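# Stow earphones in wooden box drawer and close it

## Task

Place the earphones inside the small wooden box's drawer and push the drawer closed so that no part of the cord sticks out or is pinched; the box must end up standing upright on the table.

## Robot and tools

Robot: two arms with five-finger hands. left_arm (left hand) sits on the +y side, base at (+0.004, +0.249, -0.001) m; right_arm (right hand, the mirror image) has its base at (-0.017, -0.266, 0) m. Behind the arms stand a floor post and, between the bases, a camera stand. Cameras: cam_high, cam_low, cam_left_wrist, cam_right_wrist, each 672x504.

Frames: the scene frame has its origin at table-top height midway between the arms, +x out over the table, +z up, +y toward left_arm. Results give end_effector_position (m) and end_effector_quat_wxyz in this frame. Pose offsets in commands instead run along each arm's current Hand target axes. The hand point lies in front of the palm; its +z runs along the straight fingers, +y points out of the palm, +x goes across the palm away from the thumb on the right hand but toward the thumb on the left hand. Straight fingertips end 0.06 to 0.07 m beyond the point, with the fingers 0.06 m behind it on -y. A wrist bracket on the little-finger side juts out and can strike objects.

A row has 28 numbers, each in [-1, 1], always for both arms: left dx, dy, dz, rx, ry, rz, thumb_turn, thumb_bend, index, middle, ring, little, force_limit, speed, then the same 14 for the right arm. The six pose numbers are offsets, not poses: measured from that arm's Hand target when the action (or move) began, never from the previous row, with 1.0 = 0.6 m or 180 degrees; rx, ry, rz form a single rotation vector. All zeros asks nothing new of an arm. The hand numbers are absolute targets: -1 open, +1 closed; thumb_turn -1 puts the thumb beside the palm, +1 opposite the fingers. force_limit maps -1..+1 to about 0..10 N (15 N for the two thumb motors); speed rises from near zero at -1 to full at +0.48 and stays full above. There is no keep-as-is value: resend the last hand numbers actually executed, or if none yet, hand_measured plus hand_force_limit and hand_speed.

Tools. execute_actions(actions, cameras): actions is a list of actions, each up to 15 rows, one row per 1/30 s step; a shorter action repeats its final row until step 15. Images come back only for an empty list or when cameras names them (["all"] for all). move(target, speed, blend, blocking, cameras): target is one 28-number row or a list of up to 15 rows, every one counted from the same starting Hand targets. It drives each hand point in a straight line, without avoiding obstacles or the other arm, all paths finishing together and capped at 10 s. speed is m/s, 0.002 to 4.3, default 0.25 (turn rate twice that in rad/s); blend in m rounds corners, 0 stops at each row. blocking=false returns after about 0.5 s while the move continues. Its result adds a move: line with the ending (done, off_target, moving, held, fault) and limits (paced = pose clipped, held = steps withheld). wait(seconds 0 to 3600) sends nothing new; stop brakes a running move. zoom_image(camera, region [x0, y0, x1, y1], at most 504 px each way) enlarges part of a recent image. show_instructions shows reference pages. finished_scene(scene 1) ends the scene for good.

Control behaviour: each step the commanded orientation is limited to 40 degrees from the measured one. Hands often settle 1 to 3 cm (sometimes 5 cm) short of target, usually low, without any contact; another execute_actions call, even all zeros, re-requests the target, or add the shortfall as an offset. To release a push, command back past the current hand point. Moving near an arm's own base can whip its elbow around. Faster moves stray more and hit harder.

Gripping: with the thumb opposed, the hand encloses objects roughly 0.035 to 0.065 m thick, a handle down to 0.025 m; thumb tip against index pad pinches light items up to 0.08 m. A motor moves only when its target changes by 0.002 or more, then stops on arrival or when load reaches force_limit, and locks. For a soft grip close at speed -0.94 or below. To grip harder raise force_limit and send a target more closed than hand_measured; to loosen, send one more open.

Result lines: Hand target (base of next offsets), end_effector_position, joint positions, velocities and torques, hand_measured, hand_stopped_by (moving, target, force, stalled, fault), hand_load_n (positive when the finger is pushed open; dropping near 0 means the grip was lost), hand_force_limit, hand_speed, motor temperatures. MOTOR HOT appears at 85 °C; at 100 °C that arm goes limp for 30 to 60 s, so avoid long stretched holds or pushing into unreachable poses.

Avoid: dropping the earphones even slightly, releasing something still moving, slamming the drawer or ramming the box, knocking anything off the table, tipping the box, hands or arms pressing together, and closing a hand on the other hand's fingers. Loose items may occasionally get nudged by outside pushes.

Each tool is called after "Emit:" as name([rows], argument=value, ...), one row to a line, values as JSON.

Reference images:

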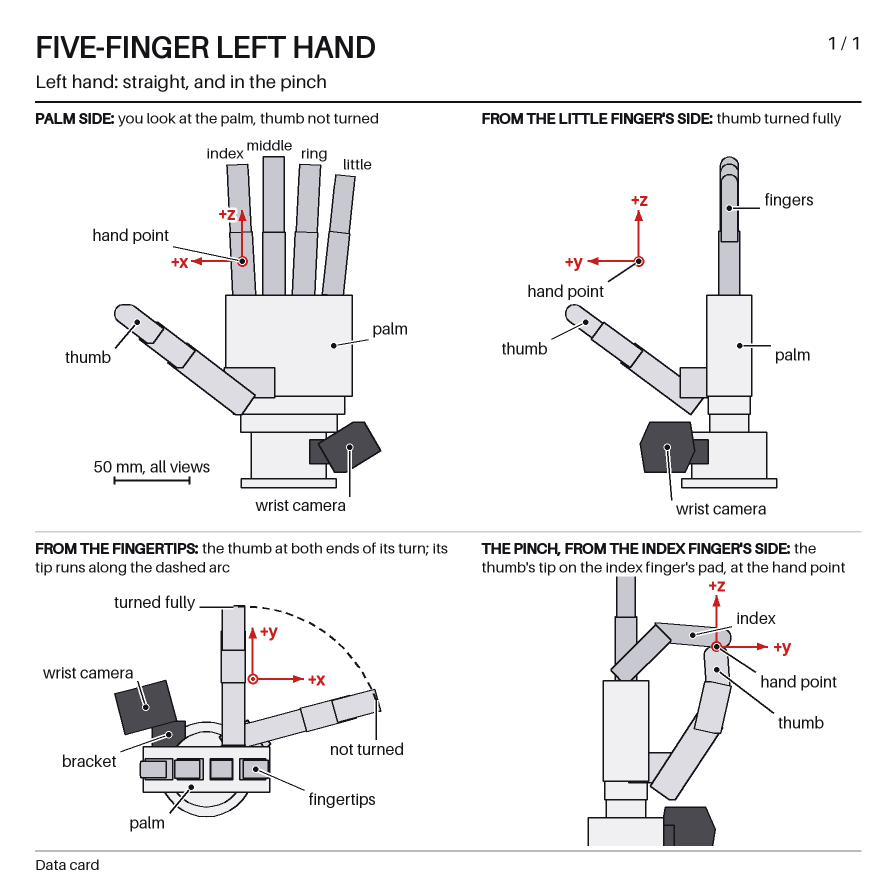

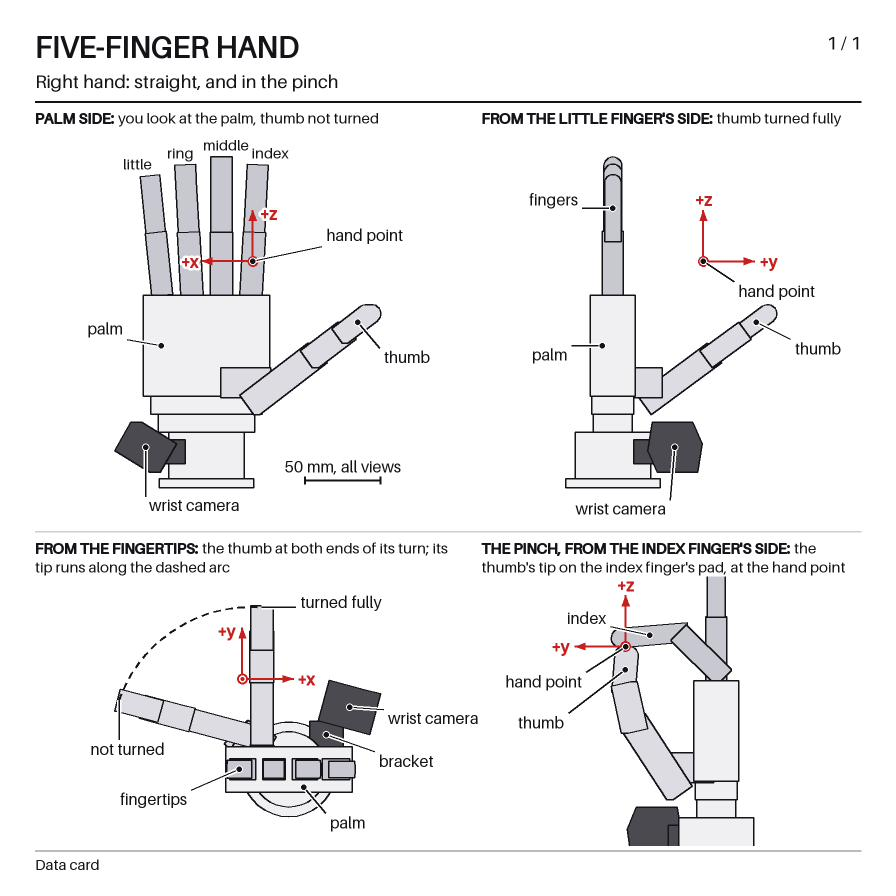

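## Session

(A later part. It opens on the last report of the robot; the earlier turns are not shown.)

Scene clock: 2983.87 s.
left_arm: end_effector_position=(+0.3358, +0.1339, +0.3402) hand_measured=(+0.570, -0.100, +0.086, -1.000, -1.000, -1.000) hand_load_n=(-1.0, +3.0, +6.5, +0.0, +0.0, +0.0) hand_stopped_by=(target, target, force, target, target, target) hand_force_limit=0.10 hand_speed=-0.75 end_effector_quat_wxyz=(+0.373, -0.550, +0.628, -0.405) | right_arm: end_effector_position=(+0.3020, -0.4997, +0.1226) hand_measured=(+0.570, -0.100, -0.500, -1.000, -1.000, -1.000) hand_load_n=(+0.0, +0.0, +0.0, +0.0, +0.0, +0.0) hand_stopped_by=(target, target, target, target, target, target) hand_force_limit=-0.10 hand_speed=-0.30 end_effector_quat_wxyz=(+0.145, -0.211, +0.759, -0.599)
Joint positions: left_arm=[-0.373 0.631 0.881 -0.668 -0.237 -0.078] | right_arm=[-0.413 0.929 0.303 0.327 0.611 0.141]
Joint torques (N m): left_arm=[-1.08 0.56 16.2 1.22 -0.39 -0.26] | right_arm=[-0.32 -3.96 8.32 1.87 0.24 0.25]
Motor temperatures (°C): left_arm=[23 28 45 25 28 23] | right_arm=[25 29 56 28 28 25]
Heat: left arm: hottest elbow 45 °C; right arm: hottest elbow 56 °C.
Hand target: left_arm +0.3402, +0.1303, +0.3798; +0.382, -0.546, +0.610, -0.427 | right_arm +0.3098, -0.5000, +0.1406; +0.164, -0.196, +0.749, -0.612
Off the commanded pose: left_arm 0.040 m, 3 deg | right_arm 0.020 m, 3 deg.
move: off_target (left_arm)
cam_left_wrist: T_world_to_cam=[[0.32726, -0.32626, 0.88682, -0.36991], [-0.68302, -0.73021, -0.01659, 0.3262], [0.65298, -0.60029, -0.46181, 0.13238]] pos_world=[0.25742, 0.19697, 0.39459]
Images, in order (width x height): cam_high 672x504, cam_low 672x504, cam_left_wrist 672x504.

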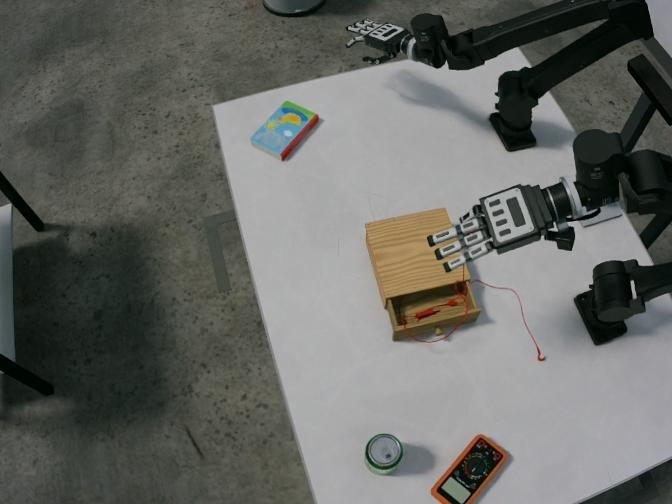

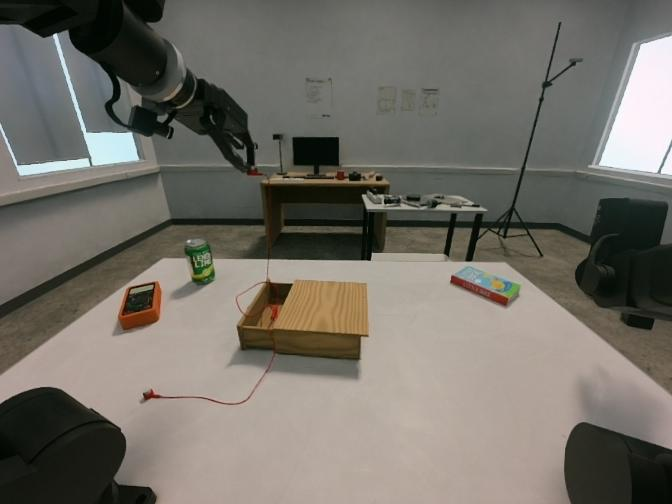

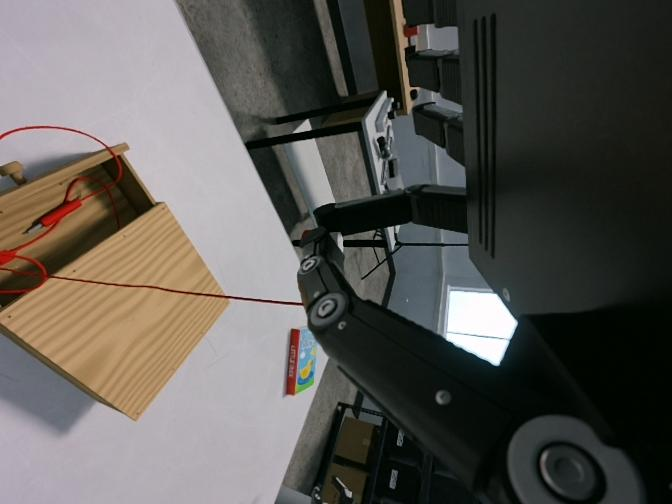

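Emit:
move(target=[0.0073,0.1722,0.1367,0,0,0,0.57,-0.1,0.5,-1,-1,-1,0.1,-0.75,0,0,0,0,0,0,0.57,-0.1,-0.5,-1,-1,-1,-0.1,-0.3], speed=0.1, cameras=["cam_left_wrist","cam_low","cam_high"])

Emit:
zoom_image(camera="cam_low", region=[120, 180, 380, 420])

Emit:
zoom_image(camera="cam_high", region=[340, 190, 580, 400])

Scene clock: 3008.17 s.
left_arm: end_effector_position=(+0.3735, +0.1185, +0.2465) hand_measured=(+0.570, -0.100, +0.086, -1.000, -1.000, -1.000) hand_load_n=(-1.0, +3.0, +6.0, +0.0, +0.0, -0.5) hand_stopped_by=(target, target, force, target, target, target) hand_force_limit=0.10 hand_speed=-0.75 end_effector_quat_wxyz=(+0.374, -0.545, +0.623, -0.418) | right_arm: end_effector_position=(+0.3020, -0.4997, +0.1226) hand_measured=(+0.570, -0.100, -0.500, -1.000, -1.000, -1.000) hand_load_n=(+0.0, +0.0, +0.0, +0.0, +0.0, +0.0) hand_stopped_by=(target, target, target, target, target, target) hand_force_limit=-0.10 hand_speed=-0.30 end_effector_quat_wxyz=(+0.145, -0.211, +0.759, -0.599)
Joint positions: left_arm=[-0.367 0.718 0.647 -0.318 -0.22 -0.078] | right_arm=[-0.413 0.929 0.303 0.327 0.611 0.141]
Joint torques (N m): left_arm=[0.85 -0.03 10.48 2.99 -0.09 -0.12] | right_arm=[-0.38 -3.9 8.34 1.84 0.24 0.25]
Motor temperatures (°C): left_arm=[23 28 53 25 27 23] | right_arm=[25 29 56 28 28 25]
Heat: left arm: hottest elbow 53 °C; right arm: hottest elbow 56 °C.
Hand target: left_arm +0.3811, +0.1213, +0.2546; +0.382, -0.546, +0.610, -0.427 | right_arm +0.3098, -0.5000, +0.1406; +0.164, -0.196, +0.749, -0.612
Off the commanded pose: left_arm 0.011 m, 2 deg | right_arm 0.020 m, 3 deg.
move: off_target (left_arm)
cam_left_wrist: T_world_to_cam=[[0.30326, -0.31496, 0.89935, -0.29972], [-0.68939, -0.72409, -0.02112, 0.34194], [0.65786, -0.6136, -0.43671, 0.04878]] pos_world=[0.29453, 0.18313, 0.29807]
Images, in order (width x height): cam_high 672x504, cam_low 672x504, cam_left_wrist 672x504.

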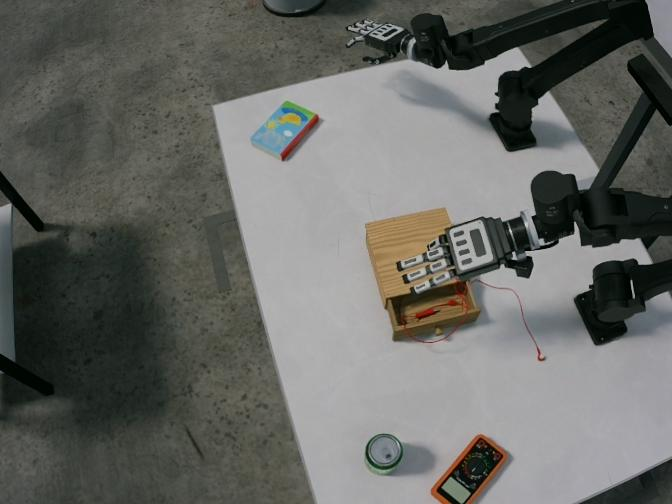

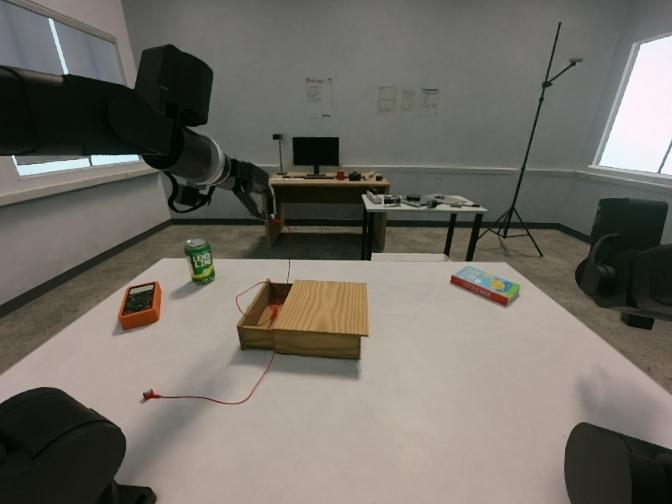

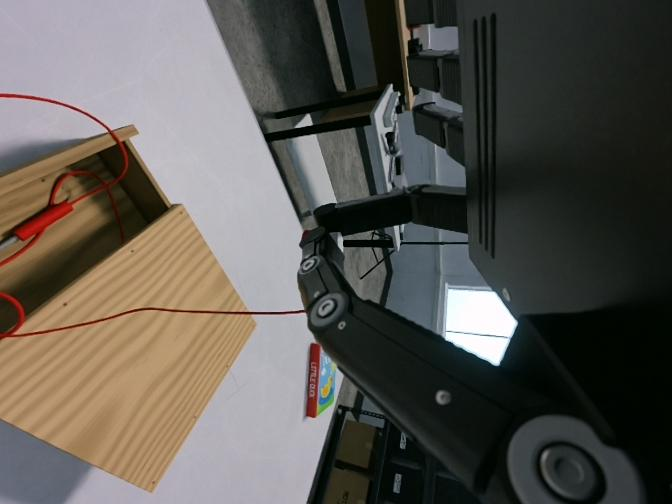

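Scaled by 1.938 from the camera's image (finer frame: 960x720).

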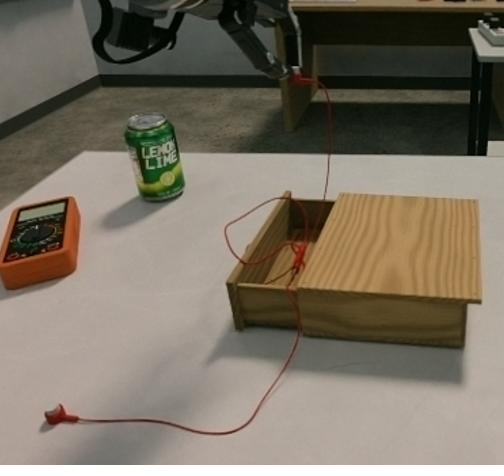

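Scaled by 2.100 from the camera's image (finer frame: 960x720).

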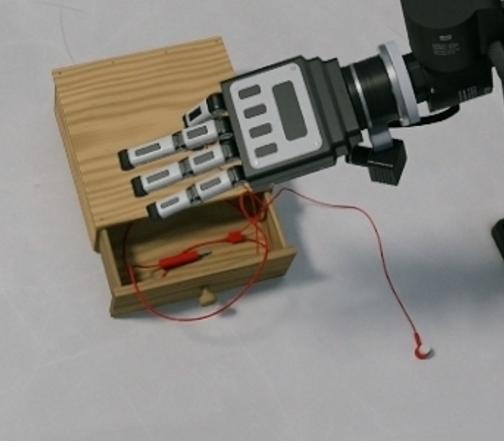

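Emit:
move(target=[-0.0088,0.0507,0.0068,-0.0714,0.364,0.1895,0.57,-0.1,0.5,0.8,0.8,0.8,0.1,-0.75,0,0,0,0,0,0,0.57,-0.1,-0.5,-1,-1,-1,-0.1,-0.3], speed=0.15, cameras=["cam_left_wrist","cam_low","cam_high"])

Emit:
zoom_image(camera="cam_low", region=[120, 180, 380, 420])

Emit:
zoom_image(camera="cam_high", region=[340, 190, 580, 400])

Scene clock: 3072.47 s.
left_arm: end_effector_position=(+0.3553, +0.1262, +0.2033) hand_measured=(+0.570, -0.100, +0.086, +0.800, +0.800, +0.800) hand_load_n=(-0.5, +3.0, +6.0, +0.0, +0.0, +0.0) hand_stopped_by=(target, target, force, target, target, target) hand_force_limit=0.10 hand_speed=-0.75 end_effector_quat_wxyz=(+0.016, -0.095, +0.886, -0.454) | right_arm: end_effector_position=(+0.3020, -0.4997, +0.1226) hand_measured=(+0.570, -0.100, -0.500, -1.000, -1.000, -1.000) hand_load_n=(+0.0, +0.0, +0.0, +0.0, +0.0, +0.0) hand_stopped_by=(target, target, target, target, target, target) hand_force_limit=-0.10 hand_speed=-0.30 end_effector_quat_wxyz=(+0.145, -0.211, +0.759, -0.599)
Joint positions: left_arm=[0.004 1.288 1.088 -1.197 0.932 1.282] | right_arm=[-0.413 0.929 0.303 0.327 0.611 0.141]
Joint torques (N m): left_arm=[0.5 -5.6 14.43 -0.06 0.97 0.15] | right_arm=[-0.32 -3.9 8.31 1.85 0.24 0.25]
Motor temperatures (°C): left_arm=[23 28 49 25 27 23] | right_arm=[25 29 55 28 28 25]
Heat: left arm: hottest elbow 49 °C; right arm: hottest elbow 55 °C.
Hand target: left_arm +0.3752, +0.1273, +0.2246; +0.040, -0.077, +0.884, -0.460 | right_arm +0.3098, -0.5000, +0.1406; +0.164, -0.196, +0.749, -0.612
Off the commanded pose: left_arm 0.029 m, 4 deg | right_arm 0.020 m, 3 deg.
move: off_target (left_arm)
cam_left_wrist: T_world_to_cam=[[-0.11443, -0.58285, 0.80448, -0.05133], [-0.88768, 0.42357, 0.18061, 0.21865], [-0.44602, -0.69345, -0.56585, 0.47517]] pos_world=[0.40015, 0.20698, 0.27068]
Images, in order (width x height): cam_high 672x504, cam_low 672x504, cam_left_wrist 672x504.

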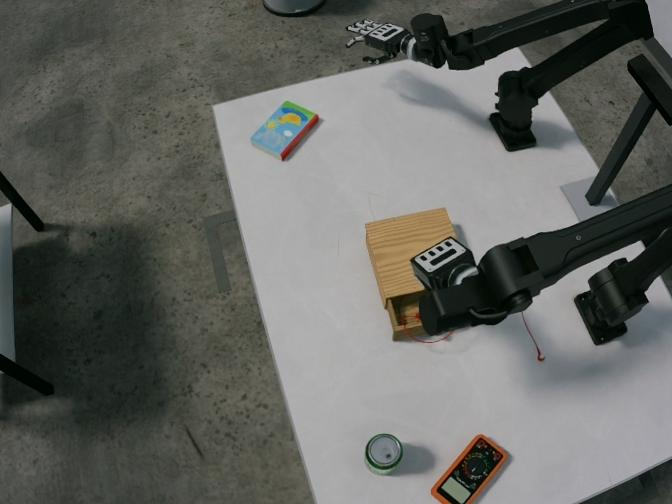

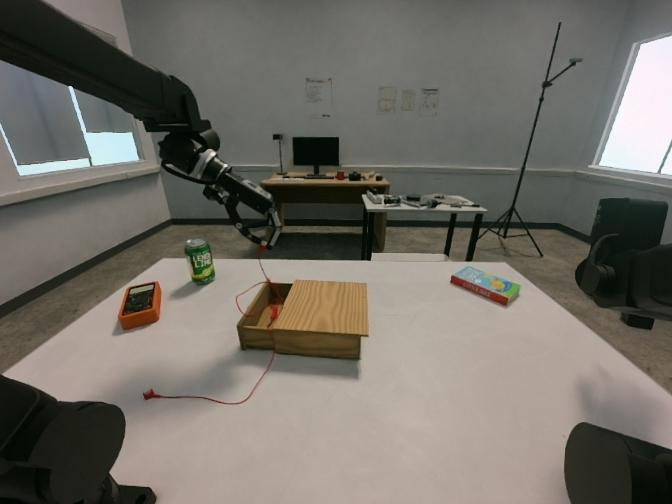

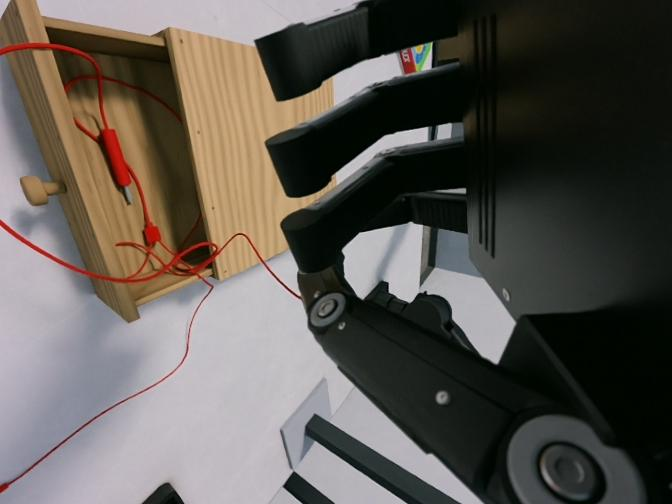

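Scaled by 1.938 from the camera's image (finer frame: 960x720).

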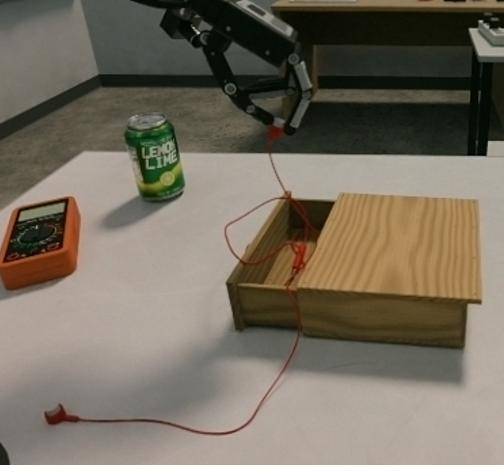

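Scaled by 2.100 from the camera's image (finer frame: 960x720).

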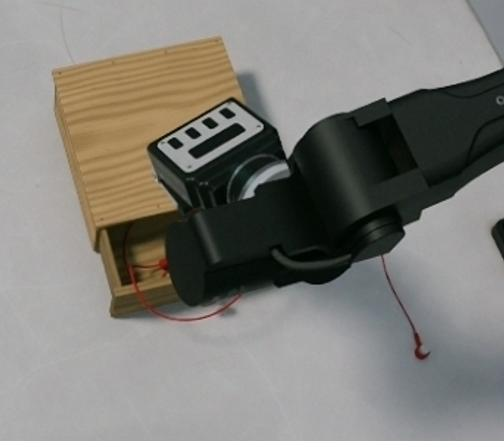

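Emit:
move(target=[-0.0009,0.1393,0.0916,0,0,0,0.57,-0.1,0.5,0.8,0.8,0.8,0.1,-0.75,0,0,0,0,0,0,0.57,-0.1,-0.5,-1,-1,-1,-0.1,-0.3], speed=0.08, cameras=["cam_left_wrist","cam_low","cam_high"])

Emit:
zoom_image(camera="cam_low", region=[120, 180, 380, 420])

Scene clock: 3098.90 s.
left_arm: end_effector_position=(+0.3669, +0.1263, +0.1251) hand_measured=(+0.570, -0.100, +0.086, +0.800, +0.800, +0.800) hand_load_n=(-0.5, +3.0, +6.0, +0.0, +0.0, +0.0) hand_stopped_by=(target, target, force, target, target, target) hand_force_limit=0.10 hand_speed=-0.75 end_effector_quat_wxyz=(+0.025, -0.085, +0.886, -0.456) | right_arm: end_effector_position=(+0.3020, -0.4997, +0.1226) hand_measured=(+0.570, -0.100, -0.500, -1.000, -1.000, -1.000) hand_load_n=(+0.0, +0.0, +0.0, +0.0, +0.0, +0.0) hand_stopped_by=(target, target, target, target, target, target) hand_force_limit=-0.10 hand_speed=-0.30 end_effector_quat_wxyz=(+0.145, -0.211, +0.759, -0.599)
Joint positions: left_arm=[0.004 1.374 0.953 -0.961 0.935 1.296] | right_arm=[-0.413 0.929 0.303 0.327 0.611 0.141]
Joint torques (N m): left_arm=[1.38 -7.36 8.42 0.91 0.93 0.12] | right_arm=[-0.32 -3.9 8.34 1.85 0.24 0.25]
Motor temperatures (°C): left_arm=[23 28 56 25 28 23] | right_arm=[25 29 55 28 28 25]
Heat: left arm: hottest elbow 56 °C; right arm: hottest elbow 55 °C.
Hand target: left_arm +0.3752, +0.1303, +0.1247; +0.040, -0.077, +0.884, -0.460 | right_arm +0.3098, -0.5000, +0.1406; +0.164, -0.196, +0.749, -0.612
Off the commanded pose: left_arm 0.009 m, 2 deg | right_arm 0.020 m, 3 deg.
move: done
cam_left_wrist: T_world_to_cam=[[-0.14073, -0.58077, 0.80181, 0.0227], [-0.88843, 0.43147, 0.15659, 0.24533], [-0.4369, -0.69032, -0.5767, 0.4338]] pos_world=[0.41068, 0.20679, 0.19355]
Images, in order (width x height): cam_high 672x504, cam_low 672x504, cam_left_wrist 672x504.

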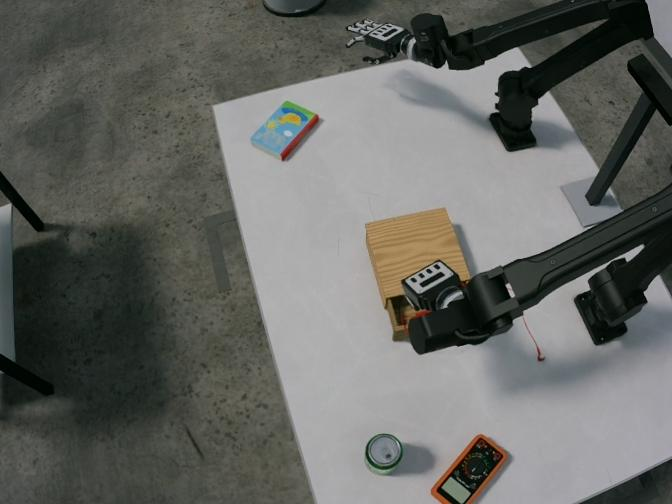

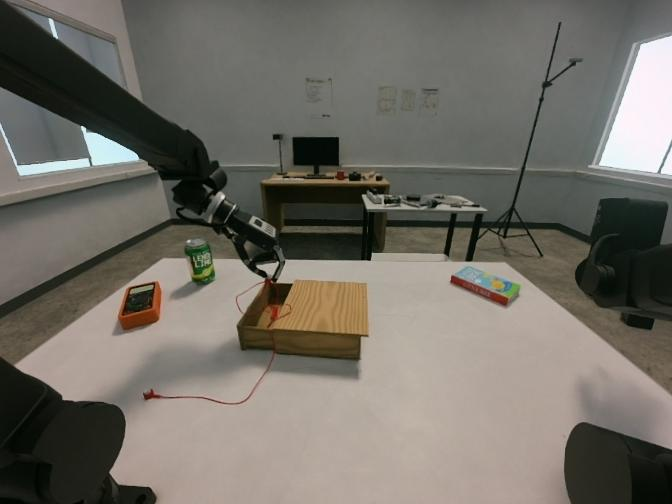

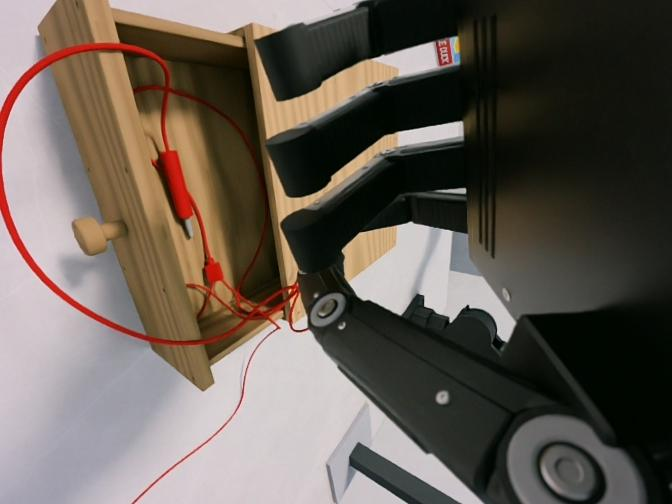

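Scaled by 1.938 from the camera's image (finer frame: 960x720).

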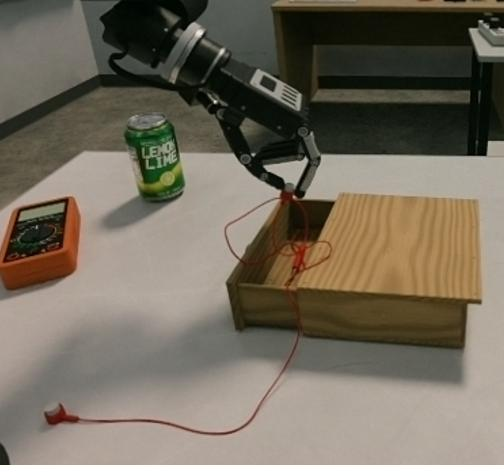

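Emit:
move(target=[0.0193,0.0997,0.0663,0,0,0,0.57,-0.1,0.5,0.8,0.8,0.8,0.1,-0.75,0,0,0,0,0,0,0.57,-0.1,-0.5,-1,-1,-1,-0.1,-0.3], speed=0.06, cameras=["cam_left_wrist","cam_low","cam_high"])

Emit:
zoom_image(camera="cam_low", region=[120, 180, 380, 420])

Emit:
zoom_image(camera="cam_left_wrist", region=[130, 100, 450, 400])

Scene clock: 3109.87 s.
left_arm: end_effector_position=(+0.3557, +0.1262, +0.0537) hand_measured=(+0.570, -0.100, +0.086, +0.800, +0.800, +0.800) hand_load_n=(-0.5, +3.0, +6.0, +0.0, +0.0, +0.0) hand_stopped_by=(target, target, force, target, target, target) hand_force_limit=0.10 hand_speed=-0.75 end_effector_quat_wxyz=(+0.026, -0.084, +0.886, -0.456) | right_arm: end_effector_position=(+0.3020, -0.4997, +0.1226) hand_measured=(+0.570, -0.100, -0.500, -1.000, -1.000, -1.000) hand_load_n=(+0.0, +0.0, +0.0, +0.0, +0.0, +0.0) hand_stopped_by=(target, target, target, target, target, target) hand_force_limit=-0.10 hand_speed=-0.30 end_effector_quat_wxyz=(+0.145, -0.211, +0.759, -0.599)
Joint positions: left_arm=[0.004 1.45 0.815 -0.744 0.935 1.298] | right_arm=[-0.413 0.929 0.303 0.327 0.611 0.141]
Joint torques (N m): left_arm=[0.56 -6.95 7.47 1.01 0.96 0.14] | right_arm=[-0.38 -3.96 8.32 1.87 0.24 0.25]
Motor temperatures (°C): left_arm=[23 28 54 25 28 23] | right_arm=[25 29 55 28 28 25]
Heat: left arm: hottest elbow 54 °C; right arm: hottest elbow 55 °C.
Hand target: left_arm +0.3635, +0.1300, +0.0528; +0.040, -0.077, +0.884, -0.460 | right_arm +0.3098, -0.5000, +0.1406; +0.164, -0.196, +0.749, -0.612
Off the commanded pose: left_arm 0.009 m, 2 deg | right_arm 0.020 m, 3 deg.
move: done
cam_left_wrist: T_world_to_cam=[[-0.14342, -0.58081, 0.8013, 0.07922], [-0.88849, 0.4322, 0.15425, 0.2466], [-0.43591, -0.68983, -0.57803, 0.38729]] pos_world=[0.39929, 0.20659, 0.12234]
Images, in order (width x height): cam_high 672x504, cam_low 672x504, cam_left_wrist 672x504.

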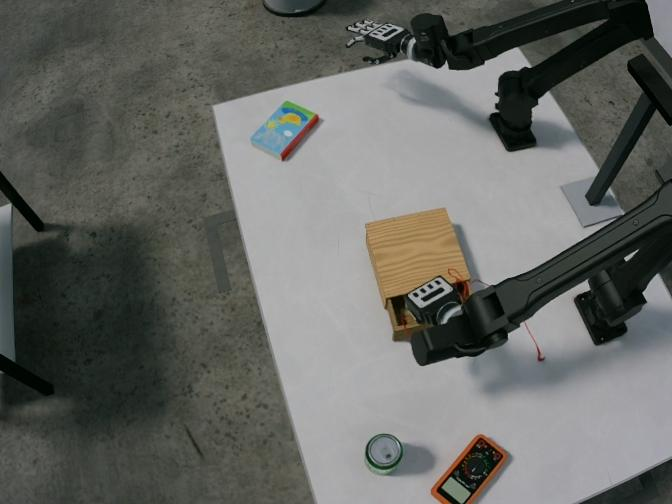

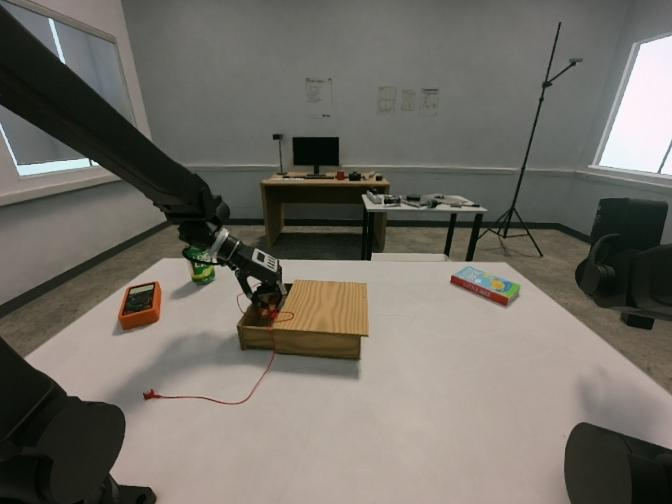

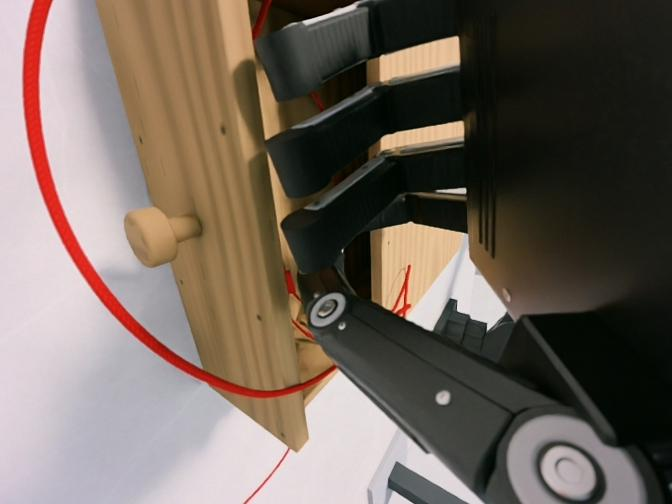

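Scaled by 1.938 from the camera's image (finer frame: 960x720).

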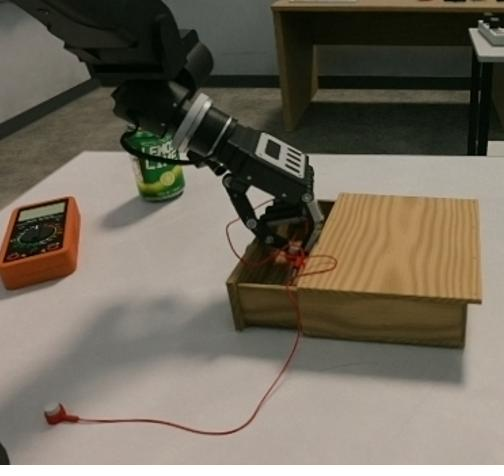

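Scaled by 1.575 from the camera's image (finer frame: 960x720).

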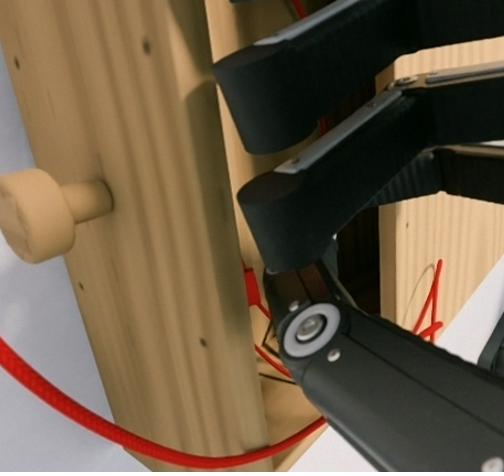

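Emit:
execute_actions([
  [[0,0,0,0,0,0,0.57,-0.3,0.5,0.8,0.8,0.8,0.1,-0.75,0,0,0,0,0,0,0.57,-0.1,-0.5,-1,-1,-1,-0.1,-0.3]],
  [[0,0,0,0,0,0,0.57,-0.3,0.5,0.8,0.8,0.8,0.1,-0.75,0,0,0,0,0,0,0.57,-0.1,-0.5,-1,-1,-1,-0.1,-0.3]],
], cameras=["cam_left_wrist","cam_low"])

Emit:
zoom_image(camera="cam_left_wrist", region=[230, 200, 450, 400])

Scene clock: 3130.27 s.
left_arm: end_effector_position=(+0.3555, +0.1252, +0.0545) hand_measured=(+0.570, -0.300, +0.088, +0.800, +0.800, +0.800) hand_load_n=(+0.0, -1.0, +0.5, +0.0, +0.0, +0.0) hand_stopped_by=(target, target, force, target, target, target) hand_force_limit=0.10 hand_speed=-0.75 end_effector_quat_wxyz=(+0.026, -0.083, +0.884, -0.458) | right_arm: end_effector_position=(+0.3020, -0.4997, +0.1226) hand_measured=(+0.570, -0.100, -0.500, -1.000, -1.000, -1.000) hand_load_n=(+0.0, +0.0, +0.0, +0.0, +0.0, +0.0) hand_stopped_by=(target, target, target, target, target, target) hand_force_limit=-0.10 hand_speed=-0.30 end_effector_quat_wxyz=(+0.145, -0.211, +0.759, -0.599)
Joint positions: left_arm=[0.004 1.45 0.815 -0.744 0.941 1.298] | right_arm=[-0.413 0.929 0.303 0.327 0.611 0.141]
Joint torques (N m): left_arm=[0.09 -7.24 7.6 1.01 0.68 0.12] | right_arm=[-0.32 -3.96 8.32 1.85 0.24 0.25]
Motor temperatures (°C): left_arm=[23 28 50 25 29 23] | right_arm=[25 29 55 28 28 25]
Heat: left arm: hottest elbow 50 °C; right arm: hottest elbow 55 °C.
Hand target: left_arm +0.3635, +0.1300, +0.0528; +0.040, -0.077, +0.884, -0.460 | right_arm +0.3098, -0.5000, +0.1406; +0.164, -0.196, +0.749, -0.612
Off the commanded pose: left_arm 0.009 m, 2 deg | right_arm 0.020 m, 3 deg.
Step readings (end_effector_position of left_arm | right_arm):
0: (+0.3557, +0.1262, +0.0537) | (+0.3020, -0.4997, +0.1226)
1: (+0.3557, +0.1262, +0.0537) | (+0.3020, -0.4997, +0.1226)
2: (+0.3557, +0.1262, +0.0537) | (+0.3020, -0.4997, +0.1226)
4: (+0.3557, +0.1262, +0.0537) | (+0.3020, -0.4997, +0.1226)
8: (+0.3557, +0.1262, +0.0537) | (+0.3020, -0.4997, +0.1226)
15: (+0.3556, +0.1260, +0.0539) | (+0.3020, -0.4997, +0.1226)
16: (+0.3556, +0.1257, +0.0541) | (+0.3020, -0.4997, +0.1226)
17: (+0.3556, +0.1257, +0.0541) | (+0.3020, -0.4997, +0.1226)
19: (+0.3555, +0.1252, +0.0545) | (+0.3020, -0.4997, +0.1226)
23: (+0.3555, +0.1252, +0.0545) | (+0.3020, -0.4997, +0.1226)
30: (+0.3555, +0.1252, +0.0545) | (+0.3020, -0.4997, +0.1226)
cam_left_wrist: T_world_to_cam=[[-0.14419, -0.57581, 0.80477, 0.07754], [-0.88798, 0.43418, 0.15156, 0.24646], [-0.43669, -0.69277, -0.57392, 0.38736]] pos_world=[0.39919, 0.20598, 0.12256]
Images, in order (width x height): cam_low 672x504, cam_left_wrist 672x504.

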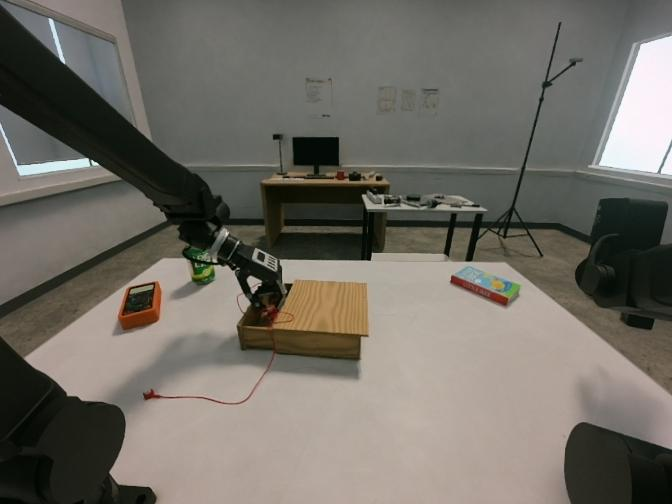

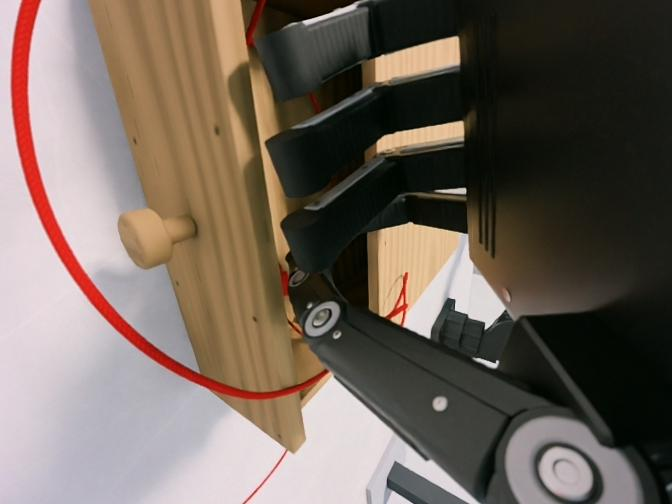

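Scaled by 2.291 from the camera's image (finer frame: 960x720).

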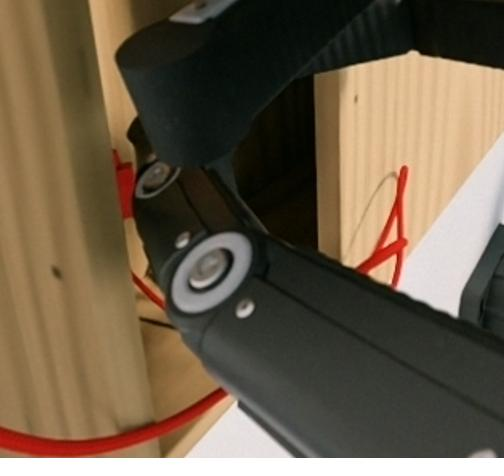

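Emit:
move(target=[0,-0.1365,-0.0956,0,0,0,0.57,-0.3,0.5,0.8,0.8,0.8,0.1,-0.75,0,0,0,0,0,0,0.57,-0.1,-0.5,-1,-1,-1,-0.1,-0.3], speed=0.08, cameras=["cam_left_wrist","cam_low","cam_high"])

Emit:
zoom_image(camera="cam_low", region=[120, 180, 380, 420])

Scene clock: 3138.83 s.
left_arm: end_effector_position=(+0.3403, +0.1251, +0.1251) hand_measured=(+0.570, -0.300, +0.088, +0.800, +0.800, +0.800) hand_load_n=(+0.0, +0.0, +0.5, +0.0, +0.0, +0.0) hand_stopped_by=(target, target, force, target, target, target) hand_force_limit=0.10 hand_speed=-0.75 end_effector_quat_wxyz=(+0.002, -0.095, +0.885, -0.456) | right_arm: end_effector_position=(+0.3020, -0.4997, +0.1226) hand_measured=(+0.570, -0.100, -0.500, -1.000, -1.000, -1.000) hand_load_n=(-0.5, +0.5, +0.0, -0.5, +0.0, +0.0) hand_stopped_by=(target, target, target, target, target, target) hand_force_limit=-0.10 hand_speed=-0.30 end_effector_quat_wxyz=(+0.145, -0.211, +0.759, -0.599)
Joint positions: left_arm=[0.004 1.337 0.915 -1.011 0.941 1.298] | right_arm=[-0.413 0.929 0.303 0.327 0.611 0.141]
Joint torques (N m): left_arm=[0.44 -8.94 13.34 -0.36 0.63 0.08] | right_arm=[-0.38 -3.96 8.34 1.87 0.24 0.25]
Motor temperatures (°C): left_arm=[23 28 49 25 28 23] | right_arm=[25 29 55 28 28 25]
Heat: left arm: hottest elbow 49 °C; right arm: hottest elbow 55 °C.
Hand target: left_arm +0.3635, +0.1300, +0.1528; +0.040, -0.077, +0.884, -0.460 | right_arm +0.3098, -0.5000, +0.1406; +0.164, -0.196, +0.749, -0.612
Off the commanded pose: left_arm 0.036 m, 5 deg | right_arm 0.020 m, 3 deg.
move: off_target (left_arm)
cam_left_wrist: T_world_to_cam=[[-0.10078, -0.57527, 0.81173, 0.00267], [-0.87859, 0.43428, 0.19869, 0.21322], [-0.46682, -0.69316, -0.54919, 0.42839]] pos_world=[0.38758, 0.20588, 0.19073]
Images, in order (width x height): cam_high 672x504, cam_low 672x504, cam_left_wrist 672x504.

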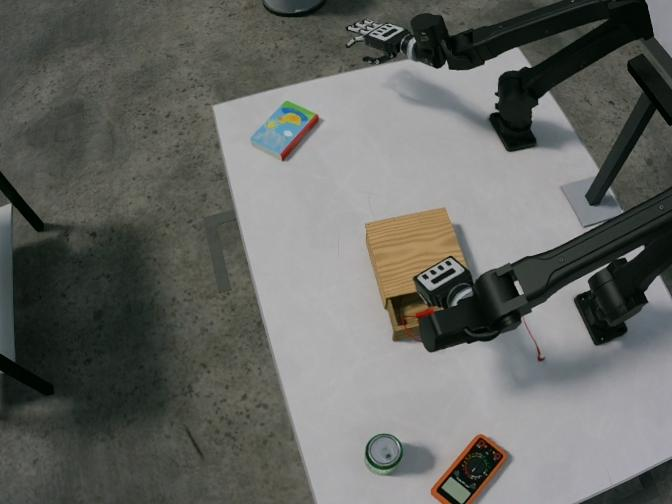

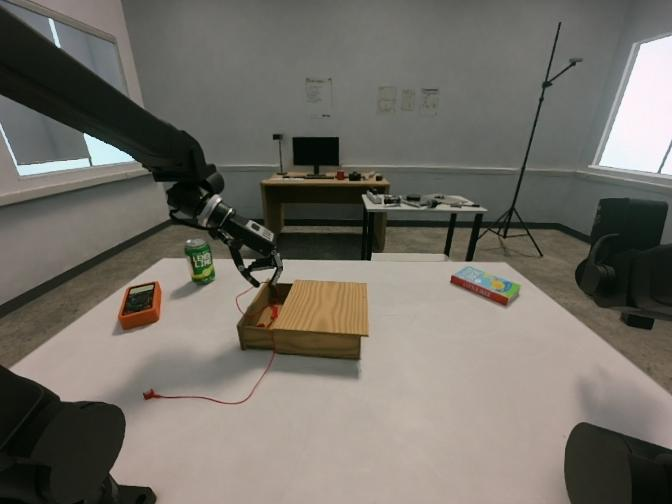

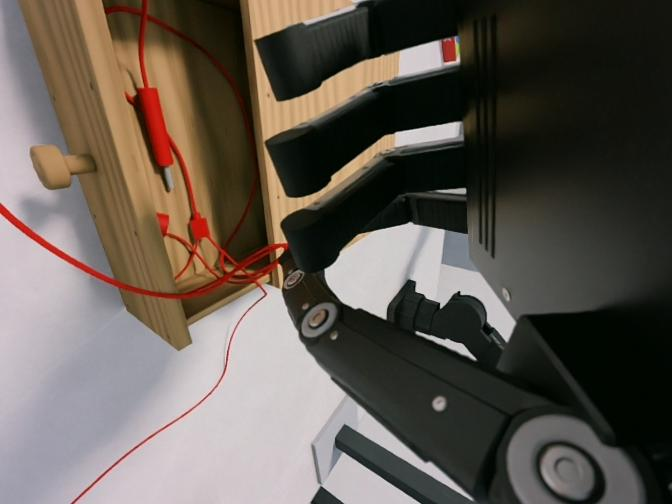

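Scaled by 1.938 from the camera's image (finer frame: 960x720).

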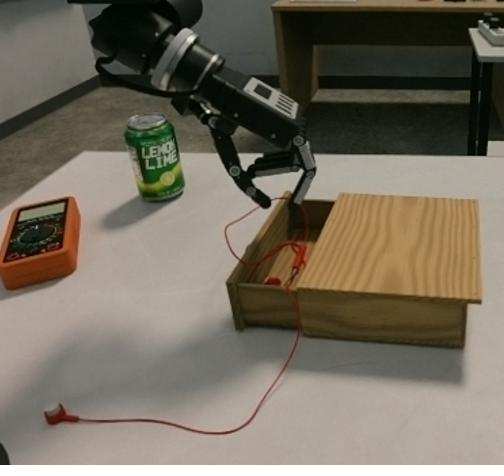

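Emit:
zoom_image(camera="cam_left_wrist", region=[90, 150, 340, 400])

Emit:
zoom_image(camera="cam_low", region=[220, 260, 320, 360])

Scaled by 2.016 from the camera's image (finer frame: 960x720).

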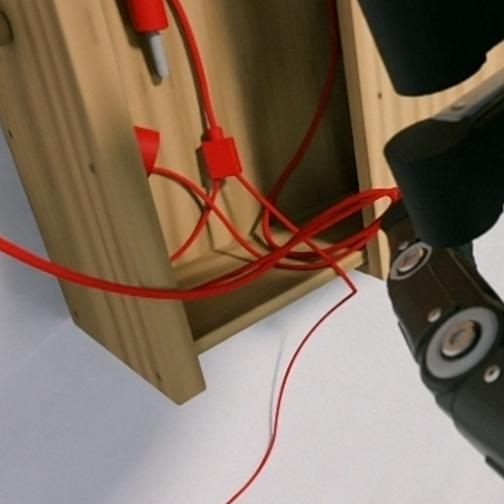

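Scaled by 5.040 from the camera's image (finer frame: 960x720).

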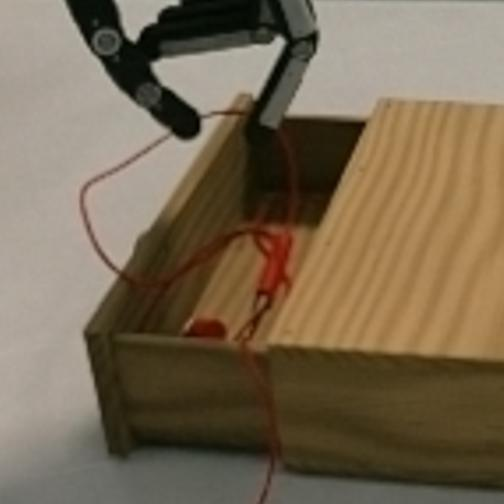

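Emit:
move(target=[0.1215,0.0572,-0.009,0,0,0,0.57,-0.1,-0.3,0.8,0.8,0.8,0.1,-0.5,0,0,0,0,0,0,0.57,-0.1,-0.5,-1,-1,-1,-0.1,-0.3], speed=0.1, cameras=["cam_left_wrist","cam_low"])

Emit:
zoom_image(camera="cam_left_wrist", region=[160, 150, 440, 430])

Scene clock: 3236.77 s.
left_arm: end_effector_position=(+0.2869, +0.1380, +0.1215) hand_measured=(+0.570, -0.100, -0.300, +0.800, +0.800, +0.800) hand_load_n=(+0.0, +0.0, +0.0, +0.0, +0.0, +0.0) hand_stopped_by=(target, target, target, target, target, target) hand_force_limit=0.10 hand_speed=-0.50 end_effector_quat_wxyz=(+0.028, -0.083, +0.886, -0.456) | right_arm: end_effector_position=(+0.3020, -0.4997, +0.1226) hand_measured=(+0.570, -0.100, -0.500, -1.000, -1.000, -1.000) hand_load_n=(+0.0, +0.0, -0.5, +0.0, +0.0, +0.0) hand_stopped_by=(target, target, target, target, target, target) hand_force_limit=-0.10 hand_speed=-0.30 end_effector_quat_wxyz=(+0.145, -0.211, +0.759, -0.599)
Joint positions: left_arm=[0.047 1.165 0.765 -1.034 0.942 1.37] | right_arm=[-0.413 0.929 0.303 0.327 0.611 0.141]
Joint torques (N m): left_arm=[0.73 -5.83 8.31 -0.25 1.02 0.16] | right_arm=[-0.32 -3.96 8.32 1.85 0.24 0.25]
Motor temperatures (°C): left_arm=[23 30 53 24 28 23] | right_arm=[25 29 55 28 28 25]
Heat: left arm: hottest elbow 53 °C; right arm: hottest elbow 55 °C.
Hand target: left_arm +0.2875, +0.1411, +0.1278; +0.040, -0.077, +0.884, -0.460 | right_arm +0.3098, -0.5000, +0.1406; +0.164, -0.196, +0.749, -0.612
Off the commanded pose: left_arm 0.007 m, 2 deg | right_arm 0.020 m, 3 deg.
move: done
cam_left_wrist: T_world_to_cam=[[-0.14596, -0.58034, 0.80119, 0.02267], [-0.88881, 0.43255, 0.15139, 0.17027], [-0.43441, -0.69001, -0.57894, 0.40432]] pos_world=[0.33029, 0.21849, 0.19014]
Images, in order (width x height): cam_low 672x504, cam_left_wrist 672x504.

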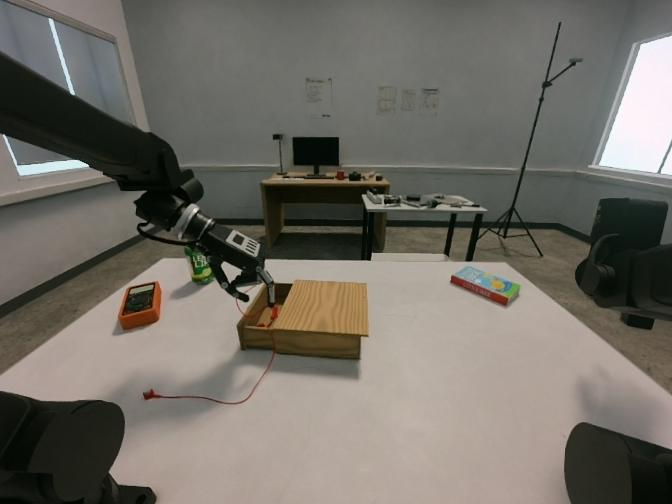

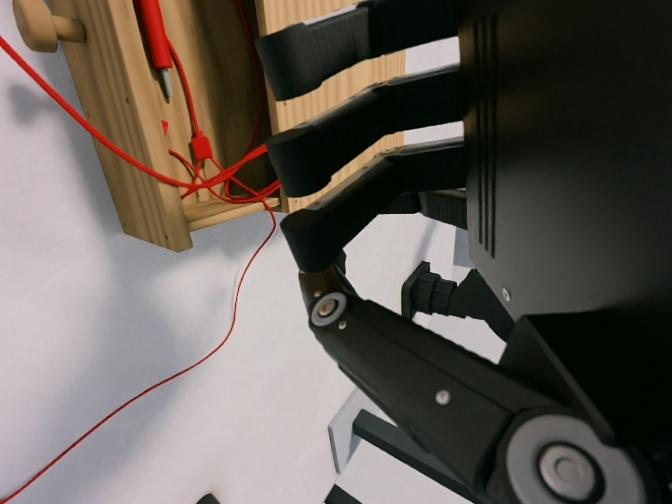

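Scaled by 1.800 from the camera's image (finer frame: 960x720).

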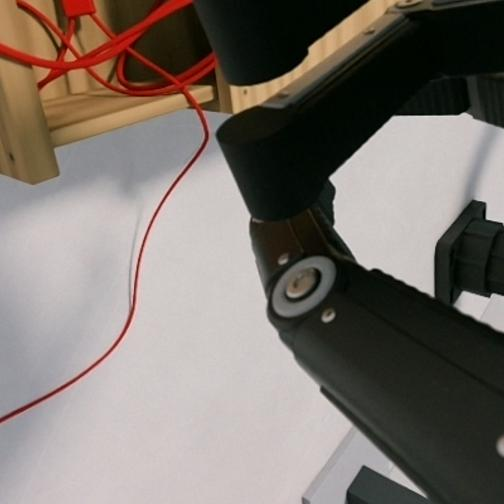

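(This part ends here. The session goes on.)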